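# Move the LB bottle from fridge bin to bench

## Task

Find the bottle marked with the letters LB in the refrigerator's bin, lift it out and set it upright on the bench. The other three bottles must remain upright inside the refrigerator, and the refrigerator door must end up closed. If no bottle carries LB, take nothing out, close the door, and press the CALL key on the operator panel until it latches down. A wrong call is permanent.

## Robot and tools

Robot: two arms, left_arm and right_arm, each standing on its own carriage (left_rail, right_rail) of one floor track that runs along y at x = 0. left_rail is always the carriage at larger y. Each arm base sits at x = 0, y = its carriage position_m, z = 0.04 m, and faces +x. A moving carriage carries its arm in whatever pose it has. The carriages must stay roughly 0.7 m apart or more; asking for a spot nearer than 0.78 m to the other carriage can stop short.

Scene frame (used in results): fixed to the table, table top at z = 0, +z up, +x the direction the arms face, +y to their left, y = 0 at mid-track. The table starts at x = 0.17 m. Printed hand positions can be off by a few centimetres.

Gripper: fingers point along its own +z and close along its own y. end_effector_position is the point between closed pads; fingertips reach about 33 mm past it for gaps up to 40 mm, 9 mm when fully open. A block juts about 10 cm toward the gripper's +x. left_arm's fingers can fold: grip with the outer quarter of the pads, and avoid pressing fingertips into surfaces. right_arm's fingers are rigid.

execute_actions(actions, cameras): actions run in order. An action may hold "rows", "steps", "until", and device commands. Each row is 18 numbers in [-1, 1], always both arms: left dx, dy, dz, rx, ry, rz, left gripper position, force_limit, speed, then the same nine for right. dx..rz are an offset, not a pose: counted from that arm's Hand target as it stood when the action began, expressed in the Hand target's own axes; every row in the action counts from that same start. 1.0 = 0.6 m or 180 degrees; rx, ry, rz form one rotation vector. Sending the same offset again in a new action moves further. Six zeros re-commands the current Hand target. Gripper numbers are absolute commands: position +1 fully open (140 mm), about -0.8 pads touch, -1 closes until blocked; force_limit -1..+1 (about 14 N to 58 N per pad at slow close); speed -1..+1 (about 30 to 250 mm/s). A 0 is a real command, so repeat the last gripper numbers to leave a gripper alone. Each row lasts one control step (1/30 s); up to 15 rows; steps 1 to 450 (default 15), at least one per row; after the last row the targets are held. Ramp offsets gradually (0.01 per row ≈ 0.18 m/s) to avoid jerks. Device commands: {"left_rail": {"position_m": ...}} (left -0.8 to 1.5 m, right -1.5 to 0.8 m, absolute track position), speed_m_s 0.01 to 1, acceleration_factor 0.1 to 1, or {"stop": true}. To drive, send position_m, then an action like {"steps": n, "until": {"left_rail": {"position_status": ["!=", "moving"]}}}. Let a carriage arrive before aiming its hand at a scene point. Any out-of-range value or unknown name rejects the whole call. Images come back only with an empty actions list or when cameras are named.

move(target, speed, blend, stop_force, zero, blocking, cameras): straight-line path for each gripper. target is one 18-number row, or up to 15 rows, same layout and scale as above; all rows are offsets from the same starting Hand targets, not chained. speed in m/s (0.002 to 3.2, default 0.25). blend in m rounds corners in a list. stop_force 4 to 120 N ends an arm's path on contact; leave it out when pulling away from something being pressed. Total path time is capped at 10 s. blocking=false returns early; then call wait or stop before further rows or moves. Result adds a move: line (done, off_target, held, fault, ...).

wait(seconds 0 to 10): let the scene run. stop(): brake a running move. zoom_image(camera, region [x0, y0, x1, y1], at most 504 x 504 px): closer look at the newest image of cam_high, cam_bench_left, cam_bench_mid, cam_bench_right, cam_left_wrist or cam_right_wrist (all 896x504). Use it to read bottle lettering. zero_wrist_force(arm): tare that arm's wrist sensor. finished_scene(scene 1): ends the scene, irreversible.

Results: end-effector position (m), quaternion wxyz and velocities in the scene frame; Joint positions per arm: rail (m), then six joints (rad); joint torques; wrist force/torque in the gripper's axes; motor temperatures; Hand target (the base for the next offsets); Tool commands. object_status: 0 moving, 1 blocked while opening, 2 blocked while closing (grip), 3 reached position or pads met (may hold nothing). position_measured is in counts: 3 open, 230 pads met. Rail position_status: moving, done, contact_stop, time_out, stopped, stopped_with_arm, stopped_for_other_arm, stopped_for_other_carriage; position_answer taken/not_taken.

Avoid: dropping anything or setting it off the table (including the track or strip), releasing moving parts, hard hits on the fridge or door, pressing past firm contact (150 N or joint torque limits cause a 10 s arm stop), arm-to-arm contact, long loaded holds that overheat motors. Check for LB carefully before ever touching CALL.

Each tool is called after ">>>" as name(argument=value, ...) on one line, values as JSON.

## Session

>>> execute_actions(actions=[])

Scene clock: 0.00 s.
left_arm: end_effector_position=(+0.3563, +1.2697, +0.5790) position_measured=3 object_status=3 end_effector_quat_wxyz=(+0.000, +0.000, +1.000, +0.000) | right_arm: end_effector_position=(+0.3563, -1.2742, +0.5790) position_measured=3 object_status=3 end_effector_quat_wxyz=(+0.000, +0.000, +1.000, +0.000)
Joint positions: left_arm=[1.191 -0.281 -2.157 1.821 -1.235 -1.571 -0.28] | right_arm=[-1.353 -0.281 -2.157 1.821 -1.235 -1.571 -0.281]
Joint velocities: within noise
Joint torques (N m): no reading
Motor temperatures (°C): left_arm=[34 34 41 41 29 29] | right_arm=[33 33 33 34 36 33]
Wrist force (N): no reading
Wrist torque (N m): no reading
Wrist force, peak (N): no reading
Hand target: left_arm +0.3563, +1.2697, +0.5790; +0.000, +0.000, +1.000, +0.000 | right_arm +0.3563, -1.2742, +0.5790; +0.000, +0.000, +1.000, +0.000
Tool commands: left_gripper/position=+1.0 left_gripper/force_limit=+1.0 left_gripper/speed=+1.0 right_gripper/position=+1.0 right_gripper/force_limit=+1.0 right_gripper/speed=+1.0
left_rail: position_m=1.191 position_status=done
right_rail: position_m=-1.353 position_status=done

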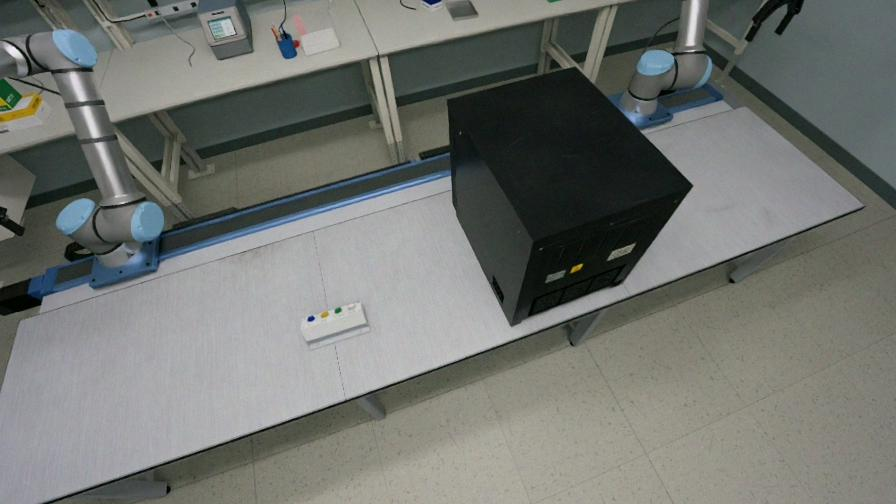

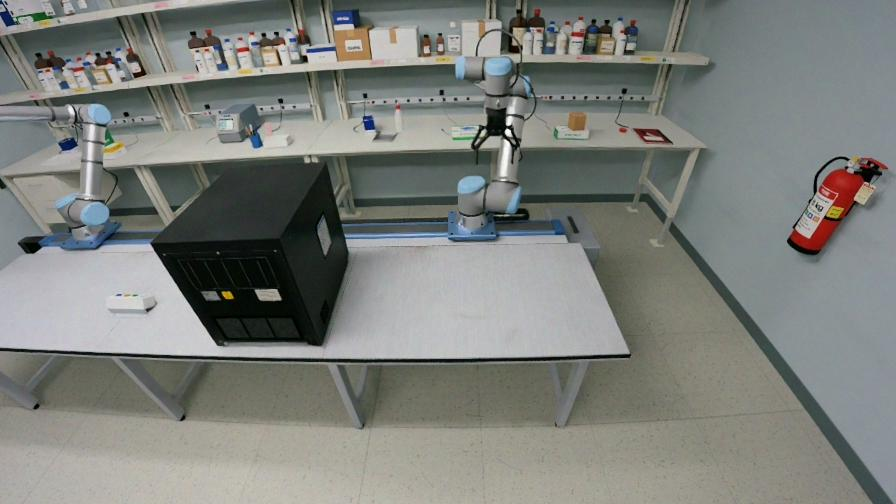

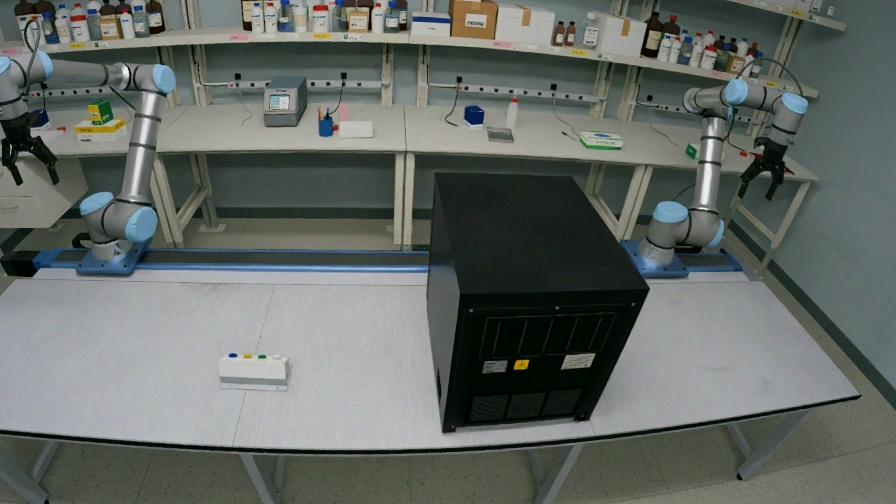

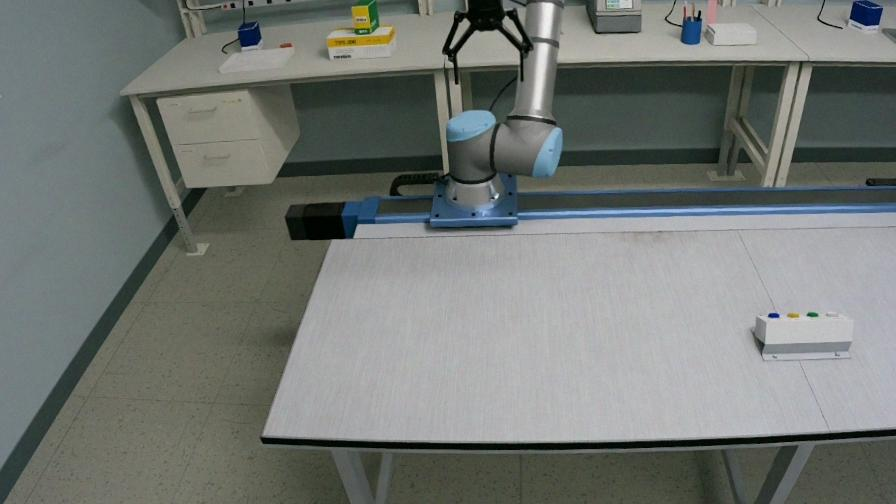

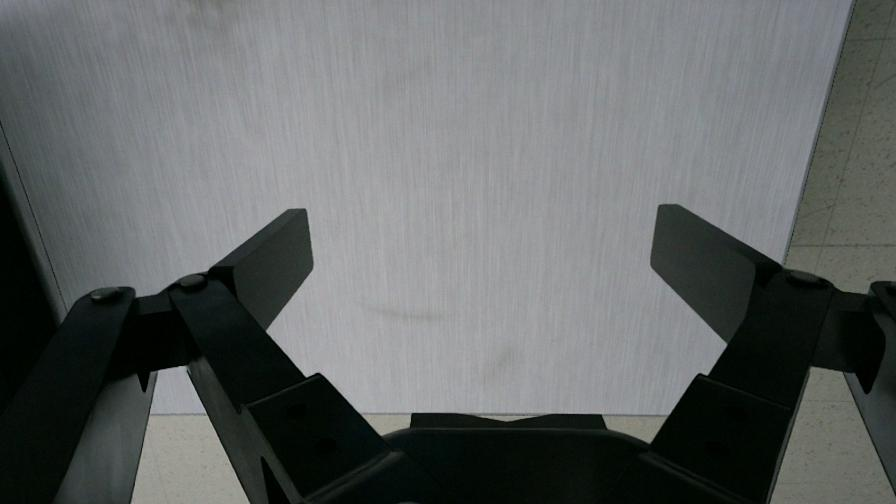

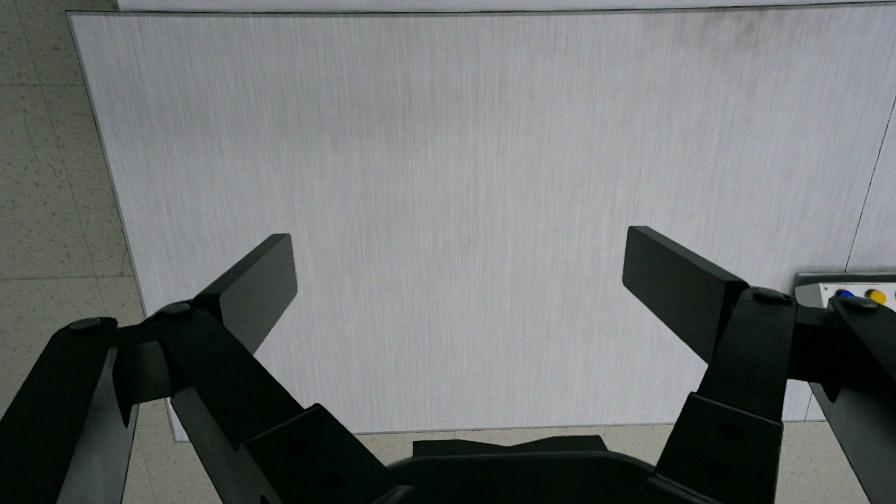

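>>> execute_actions(actions=[{"right_rail":{"position_m":-0.6},"steps":150,"until":{"right_rail":{"position_status":["!=","moving"]}}}])

>>> move(target=[0,0,0,0,0,0,1,1,1,0.343,0.783,-0.033,-0.1954,-0.4719,-0.1954,1,1,1], speed=0.5, cameras=["all"])

Scene clock: 29.27 s.
left_arm: end_effector_position=(+0.3563, +1.2697, +0.5790) position_measured=3 object_status=3 end_effector_quat_wxyz=(+0.000, +0.000, +1.000, +0.000) | right_arm: end_effector_position=(+0.3563, -0.5214, +0.5790) position_measured=3 object_status=3 end_effector_quat_wxyz=(+0.000, +0.000, +1.000, +0.000)
Joint positions: left_arm=[1.191 -0.281 -2.157 1.821 -1.235 -1.571 -0.28] | right_arm=[-0.6 -0.281 -2.157 1.821 -1.235 -1.571 -0.28]
Joint torques (N m): left_arm=[-0.92 4.1 -51.97 -4.33 0.12 -0.34] | right_arm=[-2.96 5.6 -44.08 -4.43 -0.2 -0.53]
Wrist force (N): left_arm=[-0.1 0.2 0.4] | right_arm=[0.1 -0.1 0.0]
Wrist torque (N m): left_arm=[0.03 0.03 0.00] | right_arm=[-0.02 -0.03 0.00]
Wrist force, peak (N): left_arm=[0.6 0.4 0.2] | right_arm=[0.2 -2.8 0.2]
Hand target: left_arm +0.3563, +1.2697, +0.5790; +0.000, +0.000, +1.000, +0.000 | right_arm +0.3563, -0.5214, +0.5790; +0.000, +0.000, +1.000, +0.000
Tool commands: left_gripper/position=+1.0 left_gripper/force_limit=+1.0 left_gripper/speed=+1.0 right_gripper/position=+1.0 right_gripper/force_limit=+1.0 right_gripper/speed=+1.0
left_rail: position_m=1.191 position_status=done
right_rail: position_m=-0.600 position_status=done

Scene clock: 32.40 s.
left_arm: end_effector_position=(+0.3563, +1.2697, +0.5790) position_measured=3 object_status=3 end_effector_quat_wxyz=(+0.000, +0.000, +1.000, +0.000) | right_arm: end_effector_position=(+0.1505, -0.0516, +0.5987) position_measured=3 object_status=3 end_effector_quat_wxyz=(+0.653, -0.271, +0.654, +0.270)
Joint positions: left_arm=[1.191 -0.281 -2.157 1.821 -1.235 -1.571 -0.28] | right_arm=[-0.6 -0.711 -3.528 2.498 -2.079 -0.074 -0.033]
Joint torques (N m): left_arm=[-0.19 1.51 -53.52 -4.34 0 -0.29] | right_arm=[-10.93 80.43 -10.01 -3.68 3.41 3.09]
Wrist force (N): left_arm=[-0.2 0.2 0.4] | right_arm=[-2.9 0.5 2.7]
Wrist torque (N m): left_arm=[0.04 0.04 0.00] | right_arm=[-0.10 0.46 -0.63]
Wrist force, peak (N): left_arm=[-0.2 0.8 0.3] | right_arm=[-3.0 1.1 3.2]
Hand target: left_arm +0.3563, +1.2697, +0.5790; +0.000, +0.000, +1.000, +0.000 | right_arm +0.1505, -0.0516, +0.5988; +0.653, -0.271, +0.653, +0.271
Off the commanded pose: left_arm 0.000 m, 0 deg | right_arm 0.000 m, 0 deg.
left_rail: position_m=1.191 position_status=done
right_rail: position_m=-0.600 position_status=done
shoulder posture changed (right arm): the wrist came as close to joint 2's axis as it can, and the arm is now in the other of its two shoulder postures.
move: done

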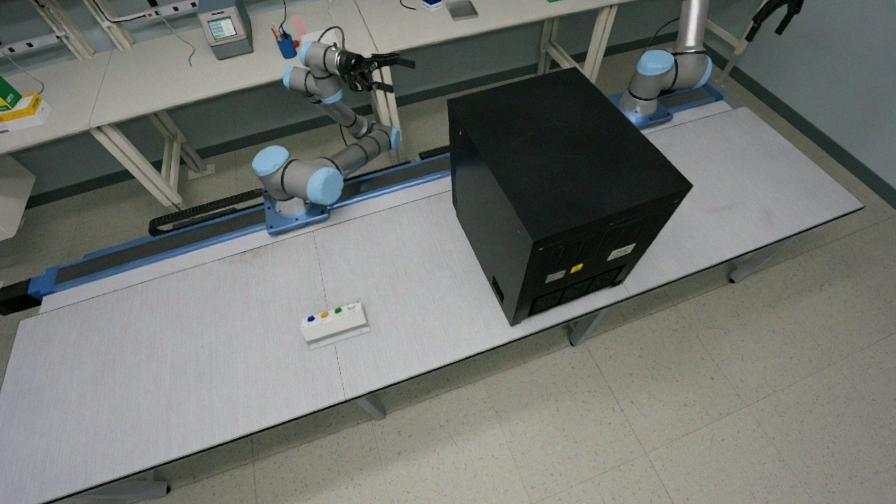

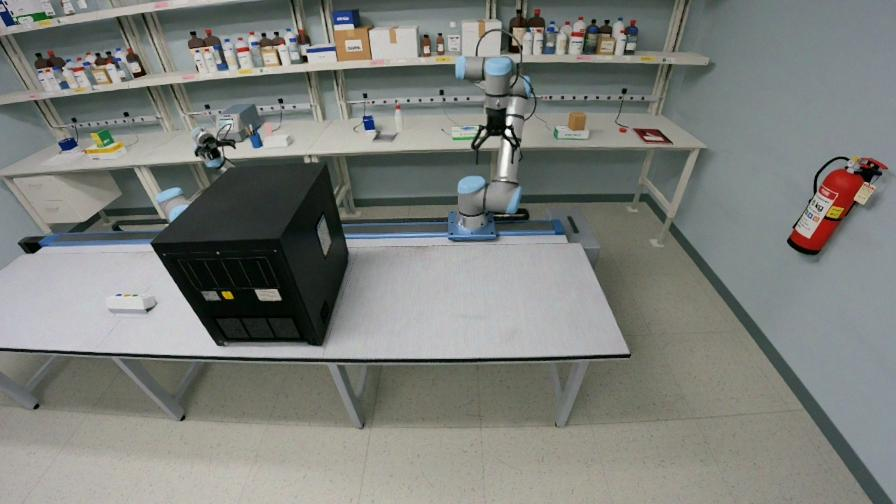

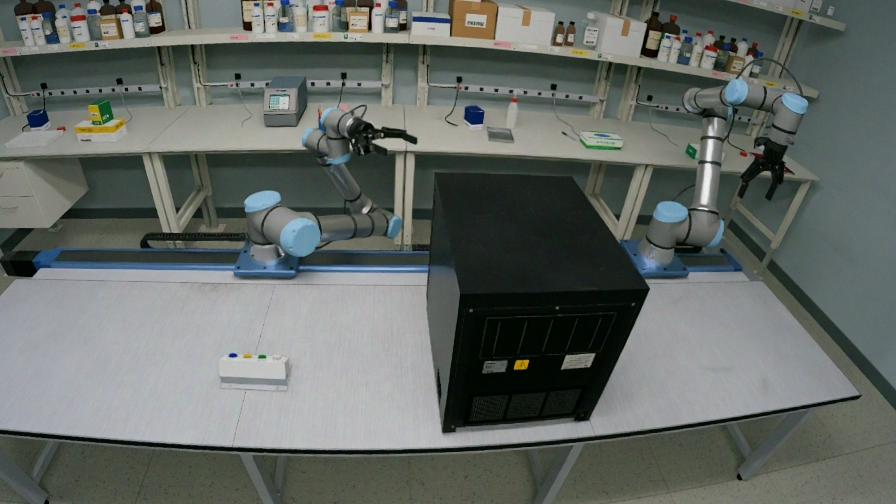

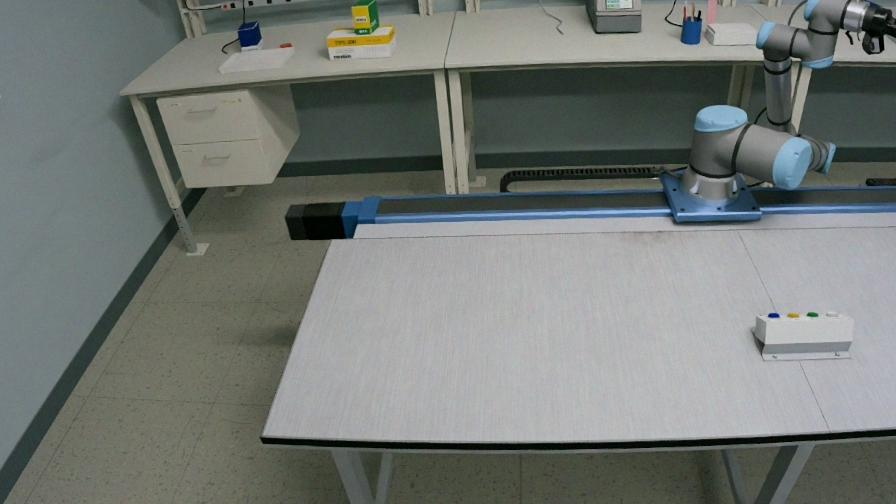

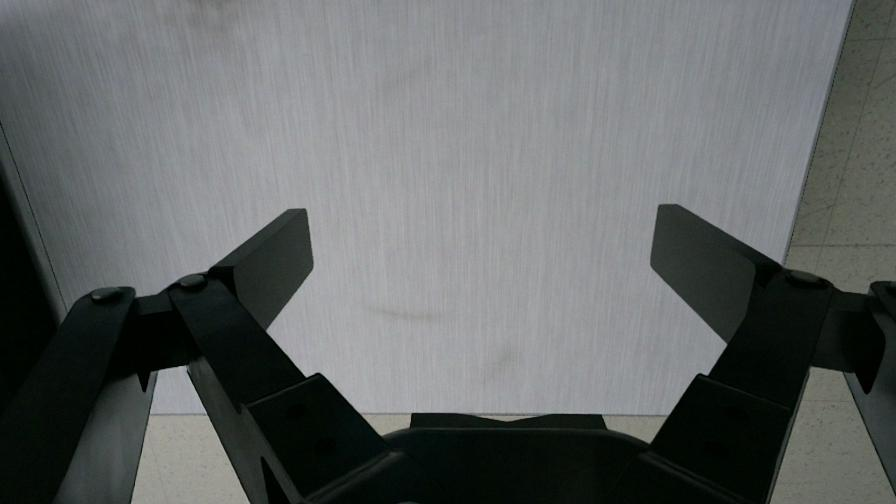

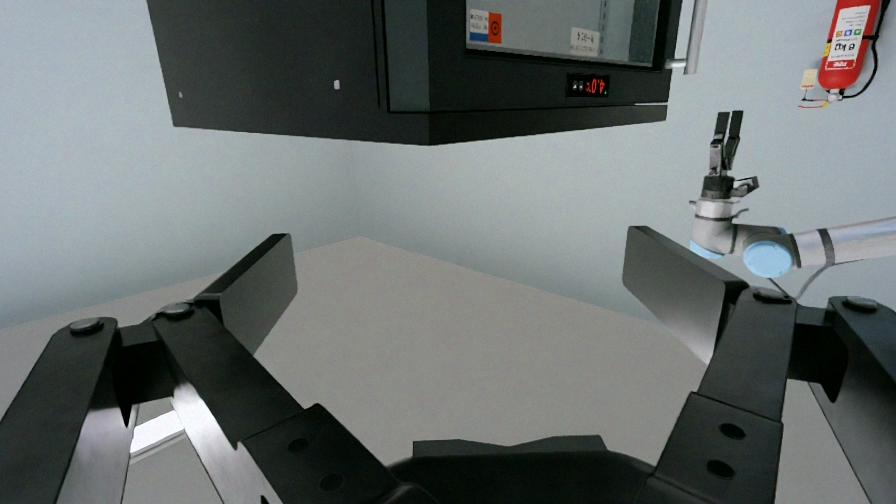

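>>> execute_actions(actions=[{"right_rail":{"position_m":-0.3},"steps":150,"until":{"right_rail":{"position_status":["!=","moving"]}}}], cameras=["cam_right_wrist"])

>>> move(target=[0,0,0,0,0,0,1,1,1,0.333,0.118,-0.118,0,0,0,1,1,1], speed=0.4, cameras=["cam_right_wrist","cam_high"])

Scene clock: 46.77 s.
left_arm: end_effector_position=(+0.3563, +1.2697, +0.5790) position_measured=3 object_status=3 end_effector_quat_wxyz=(+0.000, +0.000, +1.000, +0.000) | right_arm: end_effector_position=(+0.1505, +0.2484, +0.5988) position_measured=3 object_status=3 end_effector_quat_wxyz=(+0.653, -0.271, +0.653, +0.271)
Joint positions: left_arm=[1.191 -0.281 -2.157 1.821 -1.235 -1.571 -0.28] | right_arm=[-0.3 -0.711 -3.524 2.505 -2.126 -0.075 0.003]
Joint torques (N m): left_arm=[0.51 -0.75 -52.75 -4.42 0.35 0.23] | right_arm=[11.58 78.89 -10.41 -3.54 -1.7 2.58]
Wrist force (N): left_arm=[0.2 0.3 0.1] | right_arm=[-3.1 0.6 2.8]
Wrist torque (N m): left_arm=[0.06 -0.05 0.00] | right_arm=[-0.10 0.52 -0.64]
Wrist force, peak (N): left_arm=[0.1 0.6 0.8] | right_arm=[-3.3 1.7 4.4]
Hand target: left_arm +0.3563, +1.2697, +0.5790; +0.000, +0.000, +1.000, +0.000 | right_arm +0.1505, +0.2484, +0.5988; +0.653, -0.271, +0.653, +0.271
Tool commands: left_gripper/position=+1.0 left_gripper/force_limit=+1.0 left_gripper/speed=+1.0 right_gripper/position=+1.0 right_gripper/force_limit=+1.0 right_gripper/speed=+1.0
Off the commanded pose: left_arm 0.000 m, 0 deg | right_arm 0.000 m, 0 deg.
left_rail: position_m=1.191 position_status=done
right_rail: position_m=-0.300 position_status=done
Images, in order (width x height): cam_right_wrist 896x504.

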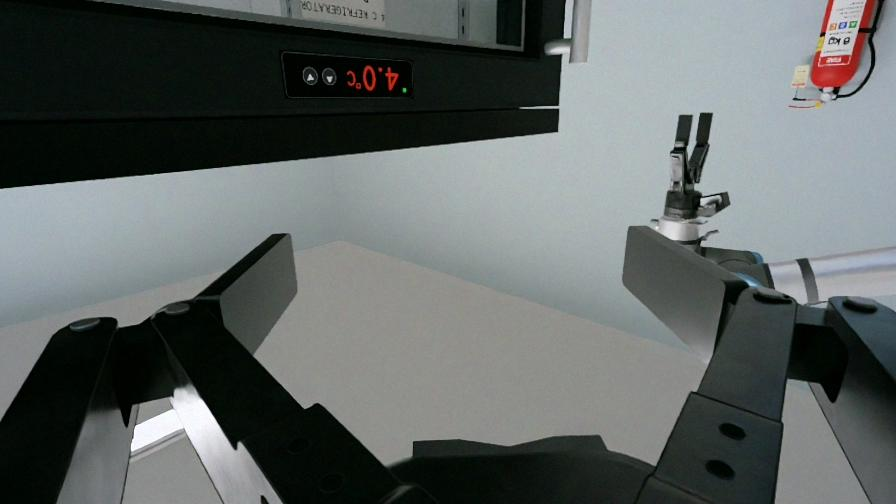

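Scene clock: 47.53 s.
left_arm: end_effector_position=(+0.3563, +1.2697, +0.5790) position_measured=3 object_status=3 end_effector_quat_wxyz=(+0.000, +0.000, +1.000, +0.000) | right_arm: end_effector_position=(+0.1456, +0.2481, +0.5882) position_measured=3 object_status=3 end_effector_quat_wxyz=(+0.653, -0.270, +0.653, +0.271)
Joint positions: left_arm=[1.191 -0.281 -2.157 1.821 -1.235 -1.571 -0.28] | right_arm=[-0.3 -0.698 -3.55 2.517 -2.118 -0.087 0.011]
Joint torques (N m): left_arm=[-2.28 -1.05 -53.72 -4.53 0.33 0.16] | right_arm=[-11.89 79.69 -31.46 -2.82 2.38 -2.54]
Wrist force (N): left_arm=[0.0 0.1 0.3] | right_arm=[-3.4 0.3 2.9]
Wrist torque (N m): left_arm=[0.02 0.01 0.00] | right_arm=[-0.16 0.59 -0.43]
Wrist force, peak (N): left_arm=[0.4 0.4 0.2] | right_arm=[1.8 9.2 1.1]
Hand target: left_arm +0.3563, +1.2697, +0.5790; +0.000, +0.000, +1.000, +0.000 | right_arm +0.1456, +0.2481, +0.5883; +0.653, -0.270, +0.653, +0.271 (not the last commanded pose)
Off the commanded pose: left_arm 0.000 m, 0 deg | right_arm 0.212 m, 0 deg.
left_rail: position_m=1.191 position_status=done
right_rail: position_m=-0.300 position_status=done
move: held (right_arm; a check stopped the path); limits=held
pose unreachable (right arm): on one or more control steps of this call, first in action 0 (counted from 0), this arm could not follow its commanded pose, so it was not sent that pose on those steps. It may still have moved: this result reports where it is.
cause: moving toward the commanded pose would bring a part of the arm (just beyond joint 3 (shoulder lift)) too close to the robot's own body.
Images, in order (width x height): cam_high 896x504, cam_right_wrist 896x504.

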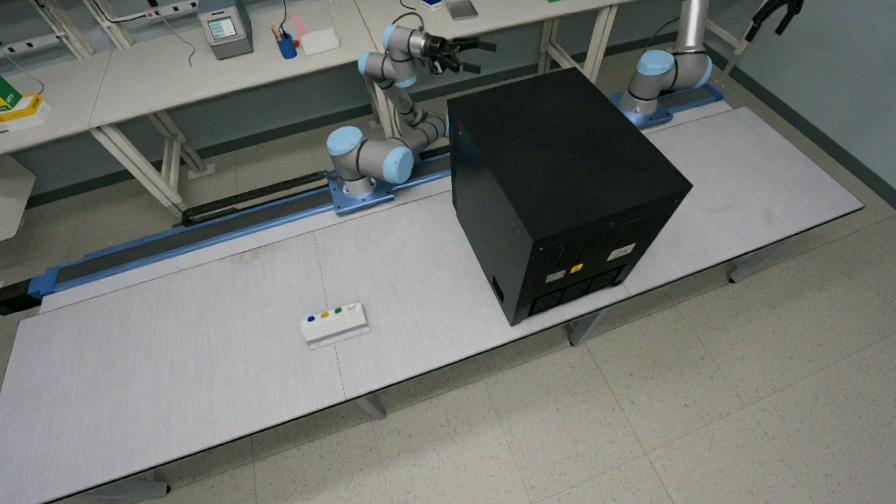

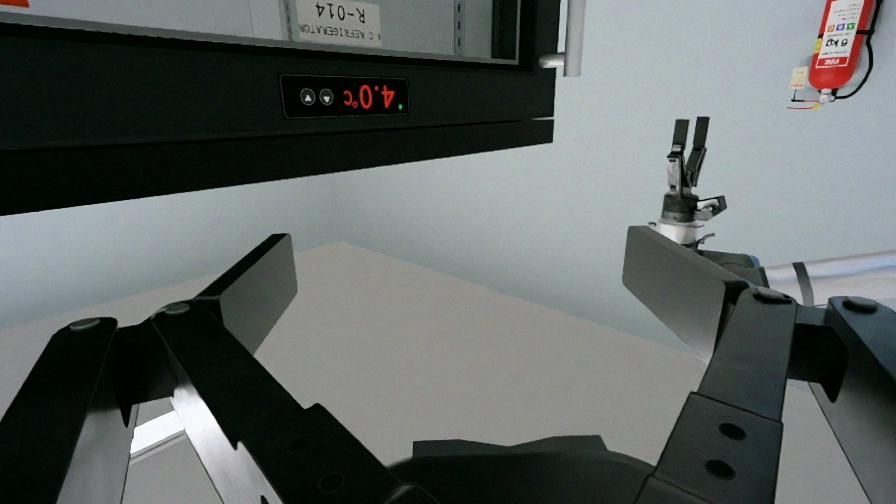

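>>> execute_actions(actions=[{"right_rail":{"position_m":-0.9},"left_rail":{"position_m":0.95},"steps":150,"until":{"all":{"status":"ended"}}}])

>>> move(target=[[0.1,0,0,0,0,-0.98,1,1,1,0,0,0,0,0,0,1,1,1],[0.56,-1.05,0.18,0.7,0,-0.7,1,1,1,0,0,0,0,0,0,1,1,1]], speed=0.6, cameras=["cam_left_wrist","cam_high"])

Scene clock: 94.67 s.
left_arm: end_effector_position=(+0.3563, +1.0286, +0.5790) position_measured=3 object_status=3 end_effector_quat_wxyz=(+0.000, +0.000, +1.000, +0.000) | right_arm: end_effector_position=(+0.1456, -0.3519, +0.5883) position_measured=3 object_status=3 end_effector_quat_wxyz=(+0.653, -0.270, +0.653, +0.271)
Joint positions: left_arm=[0.95 -0.281 -2.157 1.821 -1.235 -1.571 -0.281] | right_arm=[-0.9 -0.698 -3.55 2.517 -2.119 -0.087 0.011]
Joint torques (N m): left_arm=[-0.15 0.27 -52.9 -4.63 -0.01 0.03] | right_arm=[-0.06 73.47 -11.63 -2.78 1.21 1.88]
Wrist force (N): left_arm=[-0.2 0.0 0.5] | right_arm=[-3.2 0.8 2.7]
Wrist torque (N m): left_arm=[0.01 0.05 0.00] | right_arm=[-0.06 0.55 -0.43]
Wrist force, peak (N): left_arm=[-0.3 2.2 0.2] | right_arm=[-3.2 2.0 4.4]
Hand target: left_arm +0.3563, +1.0286, +0.5790; +0.000, +0.000, +1.000, +0.000 | right_arm +0.1456, -0.3519, +0.5883; +0.653, -0.270, +0.653, +0.271 (not the last commanded pose)
Tool commands: left_gripper/position=+1.0 left_gripper/force_limit=+1.0 left_gripper/speed=+1.0 right_gripper/position=+1.0 right_gripper/force_limit=+1.0 right_gripper/speed=+1.0
Off the commanded pose: left_arm 0.000 m, 0 deg | right_arm 0.212 m, 0 deg.
left_rail: position_m=0.950 position_status=done
right_rail: position_m=-0.900 position_status=done

every number of target 2 of 2 must lie in its column's range; nothing of the call was run

>>> move(target=[[0.1,0,0,0,0,-0.98,1,1,1,0,0,0,0,0,0,1,1,1],[0.56,-1.0,0.18,0.7,0,-0.7,1,1,1,0,0,0,0,0,0,1,1,1]], speed=0.6, cameras=["cam_left_wrist","cam_high"])

Scene clock: 102.40 s.
left_arm: end_effector_position=(+0.0203, +0.4286, +0.4710) position_measured=3 object_status=3 end_effector_quat_wxyz=(+0.000, +0.707, -0.016, +0.707) | right_arm: end_effector_position=(+0.1456, -0.3519, +0.5883) position_measured=3 object_status=3 end_effector_quat_wxyz=(+0.653, -0.270, +0.653, +0.271)
Joint positions: left_arm=[0.95 -2.42 -1.472 1.904 -0.433 -0.827 -6.26] | right_arm=[-0.9 -0.698 -3.55 2.517 -2.119 -0.087 0.011]
Joint torques (N m): left_arm=[18.51 -35.78 -50.87 5.64 -2.78 -2.31] | right_arm=[7.54 53.81 -10.85 -3.06 -1.29 1.57]
Motor temperatures (°C): left_arm=[33 34 41 41 29 29] | right_arm=[33 33 33 34 36 33]
Wrist force (N): left_arm=[1.4 -1.1 2.4] | right_arm=[-3.5 0.4 2.9]
Wrist torque (N m): left_arm=[-0.15 -0.42 0.12] | right_arm=[-0.15 0.62 -0.43]
Wrist force, peak (N): left_arm=[1.2 -0.6 2.8] | right_arm=[-3.5 0.7 3.1]
Hand target: left_arm +0.0203, +0.4286, +0.4710; +0.000, +0.707, -0.016, +0.707 | right_arm +0.1456, -0.3519, +0.5883; +0.653, -0.270, +0.653, +0.271
Off the commanded pose: left_arm 0.000 m, 0 deg | right_arm 0.000 m, 0 deg.
left_rail: position_m=0.950 position_status=done
right_rail: position_m=-0.900 position_status=done
move: done; limits=paced
Images, in order (width x height): cam_high 896x504, cam_left_wrist 896x504.

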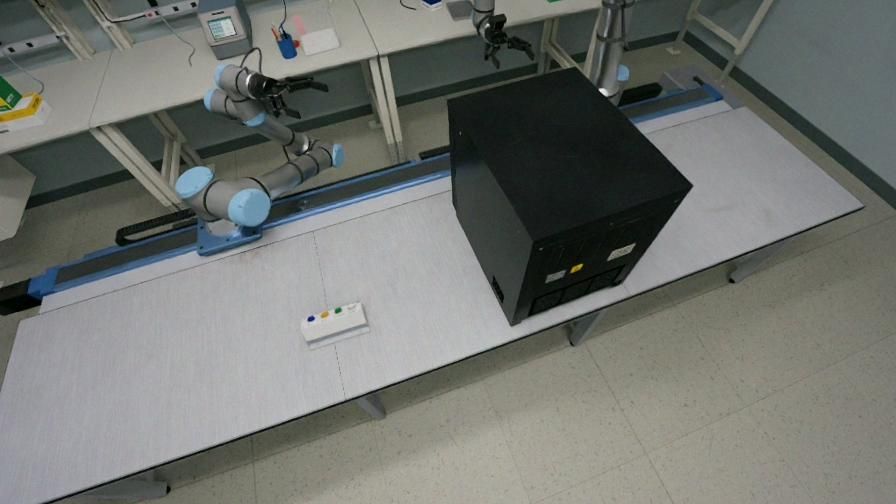

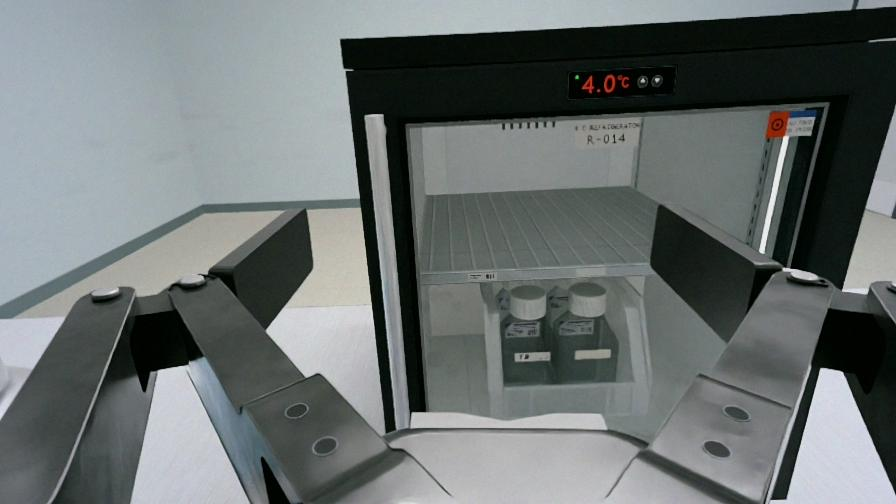

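>>> move(target=[-0.15,-0.092,0.13,0,0,0,1,1,1,0,0,0,0,0,0,1,1,1], speed=0.3, cameras=["cam_left_wrist"])

>>> zoom_image(camera="cam_left_wrist", region=[300, 60, 800, 500])

Scene clock: 127.43 s.
left_arm: end_effector_position=(+0.0995, +0.4840, +0.3823) position_measured=3 object_status=3 end_effector_quat_wxyz=(+0.000, +0.707, -0.016, +0.707) | right_arm: end_effector_position=(+0.1456, -0.3519, +0.5883) position_measured=3 object_status=3 end_effector_quat_wxyz=(+0.653, -0.270, +0.653, +0.271)
Joint positions: left_arm=[0.95 -2.398 -1.535 2.153 -0.617 -0.805 -6.261] | right_arm=[-0.9 -0.698 -3.55 2.517 -2.119 -0.087 0.011]
Joint torques (N m): left_arm=[18.23 -59.38 -32.33 -0.02 2.49 1.88] | right_arm=[9.82 54.34 -11.51 -2.71 -1.41 1.93]
Wrist force (N): left_arm=[1.2 -1.0 2.5] | right_arm=[-3.1 0.5 3.0]
Wrist torque (N m): left_arm=[-0.13 -0.37 -0.20] | right_arm=[-0.13 0.52 -0.43]
Wrist force, peak (N): left_arm=[0.0 -2.1 4.1] | right_arm=[-3.4 0.6 3.4]
Hand target: left_arm +0.0996, +0.4840, +0.3822; +0.000, +0.707, -0.016, +0.707 | right_arm +0.1456, -0.3519, +0.5883; +0.653, -0.270, +0.653, +0.271
Off the commanded pose: left_arm 0.000 m, 0 deg | right_arm 0.000 m, 0 deg.
left_rail: position_m=0.950 position_status=done
right_rail: position_m=-0.900 position_status=done
move: done
Images, in order (width x height): cam_left_wrist 896x504.

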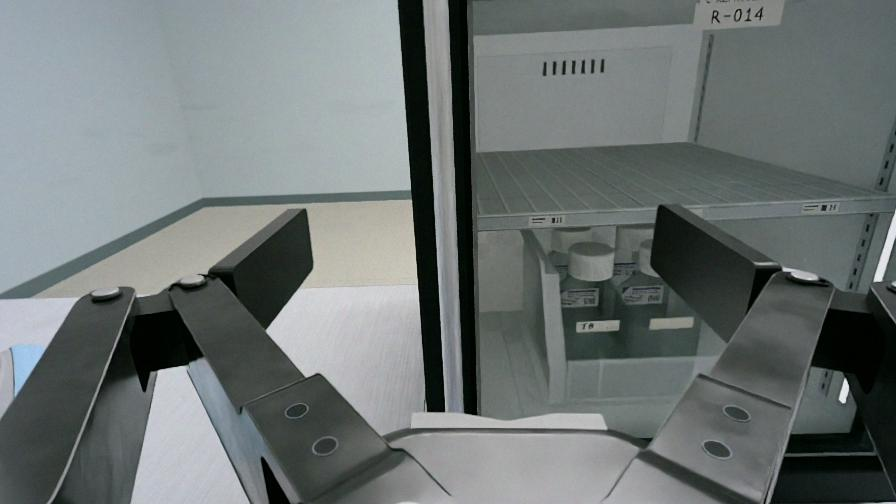

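Scaled by 1.008 from the camera's 896x504 image, which has a finer 1280x720 frame.

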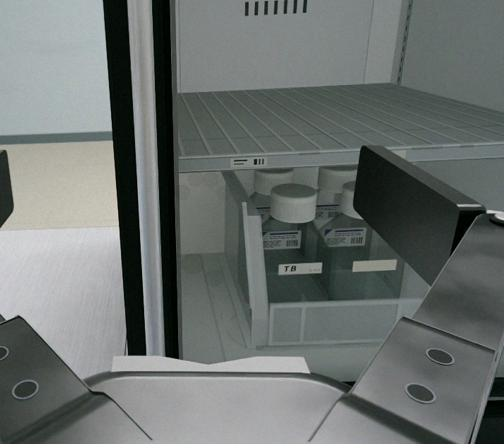

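>>> execute_actions(actions=[{"rows":[[0,0.01,0,0,0,0,-0.1,0,0,0,0,0,0,0,0,1,1,1]],"steps":30}])

>>> move(target=[0,0,0.177,0,0,0,-0.1,0,0,0,0,0,0,0,0,1,1,1], speed=0.15, stop_force=15, cameras=["cam_left_wrist"])

Scene clock: 136.83 s.
left_arm: end_effector_position=(+0.0995, +0.4780, +0.3821) position_measured=141 object_status=3 end_effector_quat_wxyz=(+0.000, +0.707, -0.016, +0.707) | right_arm: end_effector_position=(+0.1456, -0.3519, +0.5883) position_measured=3 object_status=3 end_effector_quat_wxyz=(+0.653, -0.270, +0.653, +0.271)
Joint positions: left_arm=[0.95 -2.389 -1.526 2.144 -0.617 -0.796 -6.261] | right_arm=[-0.9 -0.698 -3.55 2.517 -2.119 -0.087 0.011]
Joint torques (N m): left_arm=[17.24 -27.24 -45.67 4.22 2.62 0.63] | right_arm=[7.35 56.72 -9.75 -2.71 -1.13 1.36]
Wrist force (N): left_arm=[1.3 -0.9 2.3] | right_arm=[-3.3 0.5 2.9]
Wrist torque (N m): left_arm=[-0.11 -0.43 -0.20] | right_arm=[-0.12 0.58 -0.43]
Wrist force, peak (N): left_arm=[1.6 -2.7 3.0] | right_arm=[-3.5 0.5 3.3]
Hand target: left_arm +0.0995, +0.4780, +0.3821; +0.000, +0.707, -0.016, +0.707 | right_arm +0.1456, -0.3519, +0.5883; +0.653, -0.270, +0.653, +0.271
Off the commanded pose: left_arm 0.000 m, 0 deg | right_arm 0.000 m, 0 deg.
left_rail: position_m=0.950 position_status=done
right_rail: position_m=-0.900 position_status=done

Scene clock: 139.07 s.
left_arm: end_effector_position=(+0.2051, +0.4759, +0.3821) position_measured=141 object_status=3 end_effector_quat_wxyz=(+0.000, +0.707, -0.016, +0.707) | right_arm: end_effector_position=(+0.1456, -0.3519, +0.5883) position_measured=3 object_status=3 end_effector_quat_wxyz=(+0.653, -0.270, +0.653, +0.271)
Joint positions: left_arm=[0.95 -2.22 -1.591 2.209 -0.619 -0.627 -6.261] | right_arm=[-0.9 -0.698 -3.55 2.517 -2.119 -0.087 0.011]
Joint torques (N m): left_arm=[-18.24 -43.5 -43.26 0.92 2.06 -1.31] | right_arm=[5.95 53.17 -11.4 -2.56 -1.17 1.61]
Wrist force (N): left_arm=[2.2 -13.3 -8.5] | right_arm=[-3.2 0.3 3.1]
Wrist torque (N m): left_arm=[0.66 -0.42 -0.23] | right_arm=[-0.17 0.55 -0.43]
Wrist force, peak (N): left_arm=[2.2 -14.1 -13.5] | right_arm=[-3.5 0.4 3.1]
Hand target: left_arm +0.2051, +0.4759, +0.3821; +0.000, +0.707, -0.016, +0.707 (not the last commanded pose) | right_arm +0.1456, -0.3519, +0.5883; +0.653, -0.270, +0.653, +0.271
Off the commanded pose: left_arm 0.001 m, 0 deg | right_arm 0.000 m, 0 deg.
left_rail: position_m=0.950 position_status=done
right_rail: position_m=-0.900 position_status=done
move: contact (left_arm)
Images, in order (width x height): cam_left_wrist 896x504.

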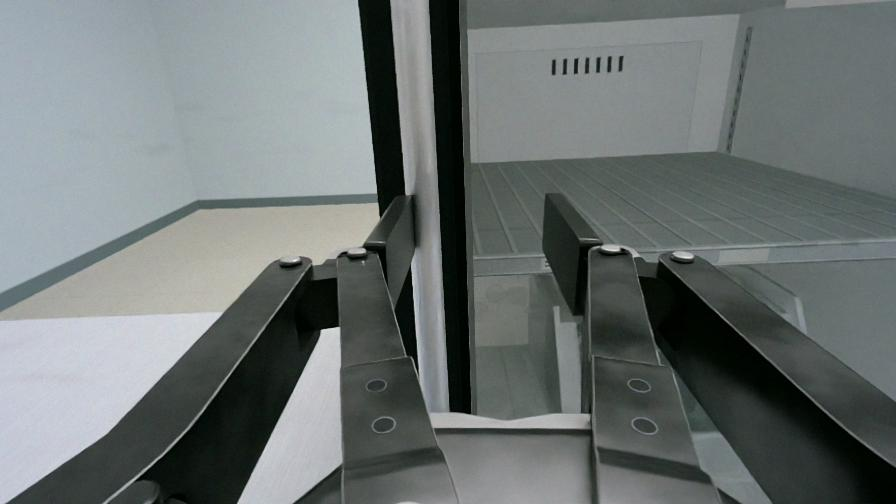

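>>> move(target=[0,-0.033,0,0,0,0,-0.1,0,0,0,0,0,0,0,0,1,1,1], speed=0.1, cameras=["cam_left_wrist"])

Scene clock: 144.00 s.
left_arm: end_effector_position=(+0.2056, +0.4955, +0.3825) position_measured=141 object_status=3 end_effector_quat_wxyz=(+0.000, +0.707, -0.016, +0.707) | right_arm: end_effector_position=(+0.1456, -0.3519, +0.5883) position_measured=3 object_status=3 end_effector_quat_wxyz=(+0.653, -0.270, +0.653, +0.271)
Joint positions: left_arm=[0.95 -2.246 -1.625 2.241 -0.616 -0.653 -6.261] | right_arm=[-0.9 -0.698 -3.55 2.517 -2.119 -0.087 0.011]
Joint torques (N m): left_arm=[-19.43 -46.89 -30.17 4.48 -2.27 0.02] | right_arm=[8.69 54.12 -10.99 -2.53 -1.39 1.17]
Wrist force (N): left_arm=[2.1 -1.3 2.7] | right_arm=[-3.1 0.7 3.0]
Wrist torque (N m): left_arm=[-0.19 -0.59 -0.22] | right_arm=[-0.08 0.52 -0.43]
Wrist force, peak (N): left_arm=[1.9 -14.3 -8.7] | right_arm=[-3.4 0.6 3.3]
Hand target: left_arm +0.2056, +0.4956, +0.3825; +0.000, +0.707, -0.016, +0.707 | right_arm +0.1456, -0.3519, +0.5883; +0.653, -0.270, +0.653, +0.271
Off the commanded pose: left_arm 0.000 m, 0 deg | right_arm 0.000 m, 0 deg.
left_rail: position_m=0.950 position_status=done
right_rail: position_m=-0.900 position_status=done
move: done
Images, in order (width x height): cam_left_wrist 896x504.

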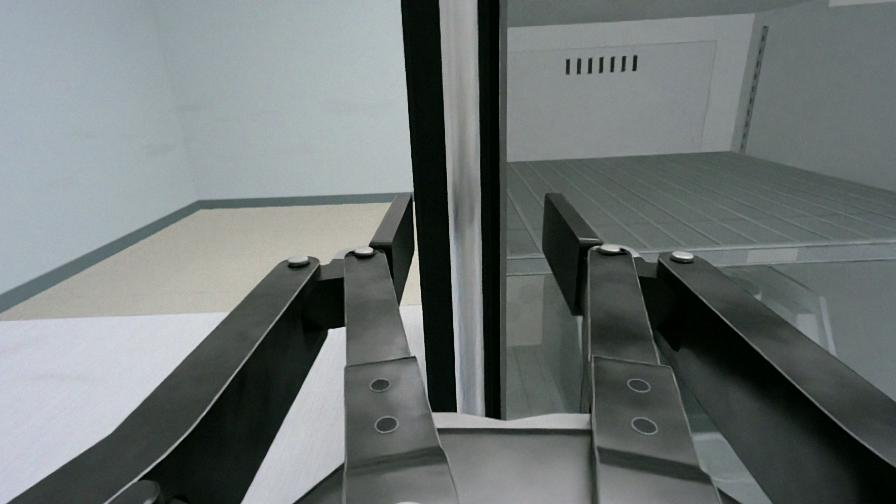

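>>> execute_actions(actions=[{"rows":[[0,-0.007,0,0,0,0,-0.1,0,0,0,0,0,0,0,0,1,1,1]],"steps":15},{"rows":[[0,0,0,0,0,0,-1,-0.1,-1,0,0,0,0,0,0,1,1,1]],"steps":75}], cameras=["cam_left_wrist"])

Scene clock: 152.93 s.
left_arm: end_effector_position=(+0.2057, +0.4998, +0.3826) position_measured=211 object_status=2 end_effector_quat_wxyz=(+0.000, +0.707, -0.016, +0.707) | right_arm: end_effector_position=(+0.1456, -0.3519, +0.5883) position_measured=3 object_status=3 end_effector_quat_wxyz=(+0.653, -0.270, +0.653, +0.271)
Joint positions: left_arm=[0.95 -2.252 -1.633 2.248 -0.615 -0.659 -6.261] | right_arm=[-0.9 -0.698 -3.55 2.517 -2.119 -0.087 0.011]
Joint torques (N m): left_arm=[-19.9 -32.77 -55.83 -1.26 16.13 0.69] | right_arm=[6.01 54.66 -12.09 -2.73 -1.46 1.13]
Wrist force (N): left_arm=[4.8 -35.7 -11.4] | right_arm=[-3.1 0.6 2.7]
Wrist torque (N m): left_arm=[1.38 -0.47 -0.46] | right_arm=[-0.10 0.52 -0.43]
Wrist force, peak (N): left_arm=[4.9 -35.7 -12.0] | right_arm=[-3.5 0.3 3.3]
Hand target: left_arm +0.2057, +0.4998, +0.3826; +0.000, +0.707, -0.016, +0.707 | right_arm +0.1456, -0.3519, +0.5883; +0.653, -0.270, +0.653, +0.271
Off the commanded pose: left_arm 0.000 m, 0 deg | right_arm 0.000 m, 0 deg.
left_rail: position_m=0.950 position_status=done
right_rail: position_m=-0.900 position_status=done
Images, in order (width x height): cam_left_wrist 896x504.

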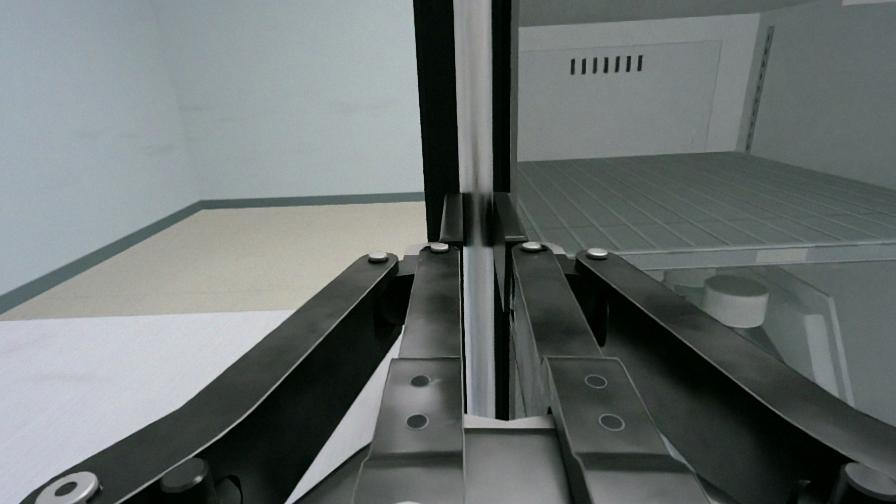

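>>> move(target=[[0,0.011,-0.06,0,0,0,-1,-0.1,-1,0,0,0,0,0,0,1,1,1],[0,0.029,-0.119,0,0,0,-1,-0.1,-1,0,0,0,0,0,0,1,1,1]], speed=0.06, blend=0.02, cameras=["cam_left_wrist"])

Scene clock: 163.27 s.
left_arm: end_effector_position=(+0.1341, +0.4840, +0.3822) position_measured=231 object_status=3 end_effector_quat_wxyz=(+0.000, +0.707, -0.016, +0.707) | right_arm: end_effector_position=(+0.1456, -0.3519, +0.5883) position_measured=3 object_status=3 end_effector_quat_wxyz=(+0.653, -0.270, +0.653, +0.271)
Joint positions: left_arm=[0.95 -2.348 -1.561 2.179 -0.618 -0.755 -6.261] | right_arm=[-0.9 -0.698 -3.55 2.517 -2.119 -0.087 0.011]
Joint torques (N m): left_arm=[-20.64 -24.14 -47.28 0.99 -3.31 0.17] | right_arm=[5.8 51.47 -13.07 -2.42 -1.62 0.65]
Wrist force (N): left_arm=[-0.8 -1.8 2.4] | right_arm=[-3.5 0.6 3.0]
Wrist torque (N m): left_arm=[-0.31 0.03 -0.20] | right_arm=[-0.11 0.62 -0.43]
Wrist force, peak (N): left_arm=[4.6 -36.7 -12.0] | right_arm=[-3.6 0.5 3.4]
Hand target: left_arm +0.1339, +0.4840, +0.3822; +0.000, +0.707, -0.016, +0.707 | right_arm +0.1456, -0.3519, +0.5883; +0.653, -0.270, +0.653, +0.271
Off the commanded pose: left_arm 0.000 m, 0 deg | right_arm 0.000 m, 0 deg.
left_rail: position_m=0.950 position_status=done
right_rail: position_m=-0.900 position_status=done
move: done; blend cut to 0.0183 m at target 1
Images, in order (width x height): cam_left_wrist 896x504.

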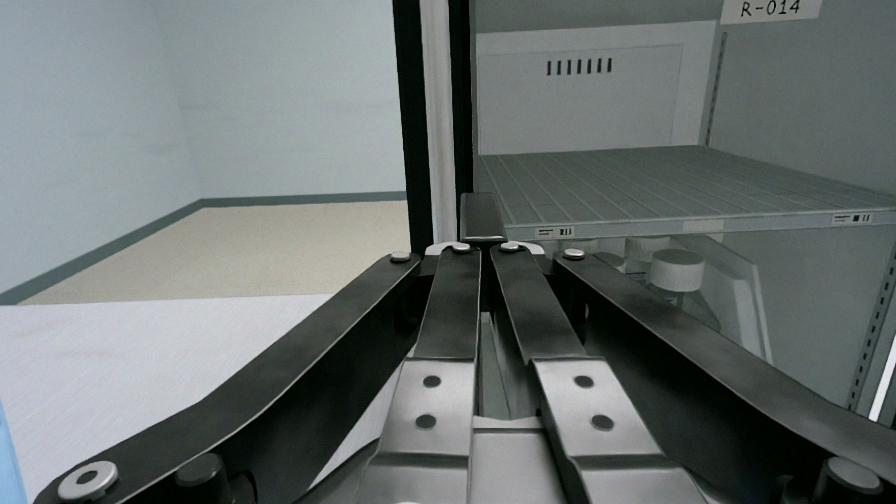

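>>> execute_actions(actions=[{"rows":[[0,-0.0325,0,0,0,0,-0.25,0,0,0,0,0,0,0,0,1,1,1]],"steps":30}])

>>> move(target=[0,0,0.2,0,0,0,-0.25,0,0,0,0,0,0,0,0,1,1,1], speed=0.05, stop_force=8, cameras=["cam_left_wrist"])

Scene clock: 171.77 s.
left_arm: end_effector_position=(+0.1343, +0.5035, +0.3827) position_measured=160 object_status=3 end_effector_quat_wxyz=(+0.000, +0.707, -0.016, +0.707) | right_arm: end_effector_position=(+0.1456, -0.3519, +0.5883) position_measured=3 object_status=3 end_effector_quat_wxyz=(+0.653, -0.270, +0.653, +0.271)
Joint positions: left_arm=[0.95 -2.377 -1.593 2.21 -0.617 -0.784 -6.261] | right_arm=[-0.9 -0.698 -3.55 2.517 -2.119 -0.087 0.011]
Joint torques (N m): left_arm=[-18.18 -50.71 -31.29 4.75 -2.35 1.48] | right_arm=[6.5 54.49 -11.99 -2.06 -1.46 1.1]
Wrist force (N): left_arm=[-0.8 -1.9 2.9] | right_arm=[-3.0 0.6 3.0]
Wrist torque (N m): left_arm=[-0.32 0.04 -0.20] | right_arm=[-0.10 0.50 -0.44]
Wrist force, peak (N): left_arm=[-0.7 -2.6 4.0] | right_arm=[-3.5 0.5 3.4]
Hand target: left_arm +0.1343, +0.5035, +0.3827; +0.000, +0.707, -0.016, +0.707 | right_arm +0.1456, -0.3519, +0.5883; +0.653, -0.270, +0.653, +0.271
Off the commanded pose: left_arm 0.000 m, 0 deg | right_arm 0.000 m, 0 deg.
left_rail: position_m=0.950 position_status=done
right_rail: position_m=-0.900 position_status=done

Scene clock: 175.13 s.
left_arm: end_effector_position=(+0.2392, +0.5014, +0.3826) position_measured=160 object_status=3 end_effector_quat_wxyz=(+0.000, +0.707, -0.016, +0.707) | right_arm: end_effector_position=(+0.1456, -0.3519, +0.5883) position_measured=3 object_status=3 end_effector_quat_wxyz=(+0.653, -0.270, +0.653, +0.271)
Joint positions: left_arm=[0.95 -2.191 -1.652 2.265 -0.613 -0.599 -6.261] | right_arm=[-0.9 -0.698 -3.55 2.517 -2.119 -0.087 0.011]
Joint torques (N m): left_arm=[-15.26 -15.02 -44.77 -0.56 -2.72 1.52] | right_arm=[8.01 52.3 -13.47 -2.15 -1.39 1.17]
Wrist force (N): left_arm=[0.6 -1.9 0.8] | right_arm=[-3.2 0.6 2.9]
Wrist torque (N m): left_arm=[-0.63 -0.20 -0.21] | right_arm=[-0.11 0.55 -0.43]
Wrist force, peak (N): left_arm=[1.7 -18.3 -19.5] | right_arm=[-3.6 0.7 3.5]
Hand target: left_arm +0.2392, +0.5013, +0.3826; +0.000, +0.707, -0.016, +0.707 (not the last commanded pose) | right_arm +0.1456, -0.3519, +0.5883; +0.653, -0.270, +0.653, +0.271
Off the commanded pose: left_arm 0.015 m, 0 deg | right_arm 0.000 m, 0 deg.
left_rail: position_m=0.950 position_status=done
right_rail: position_m=-0.900 position_status=done
move: contact (left_arm)
Images, in order (width x height): cam_left_wrist 896x504.

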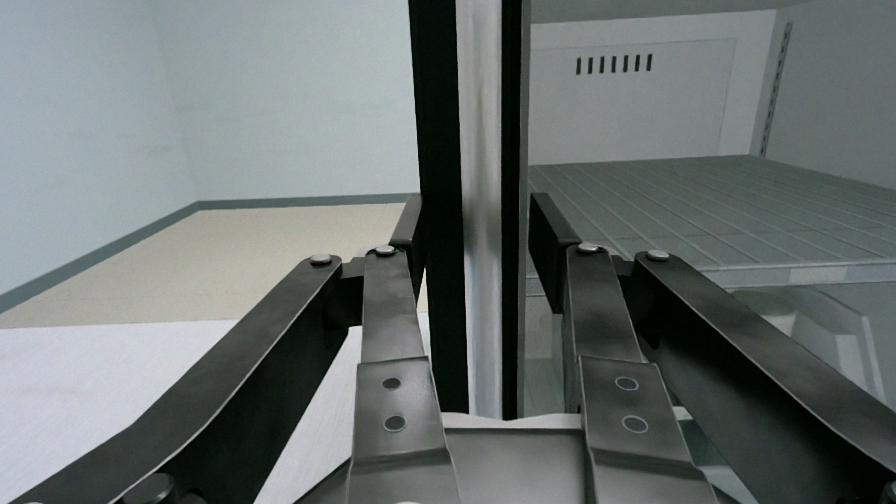

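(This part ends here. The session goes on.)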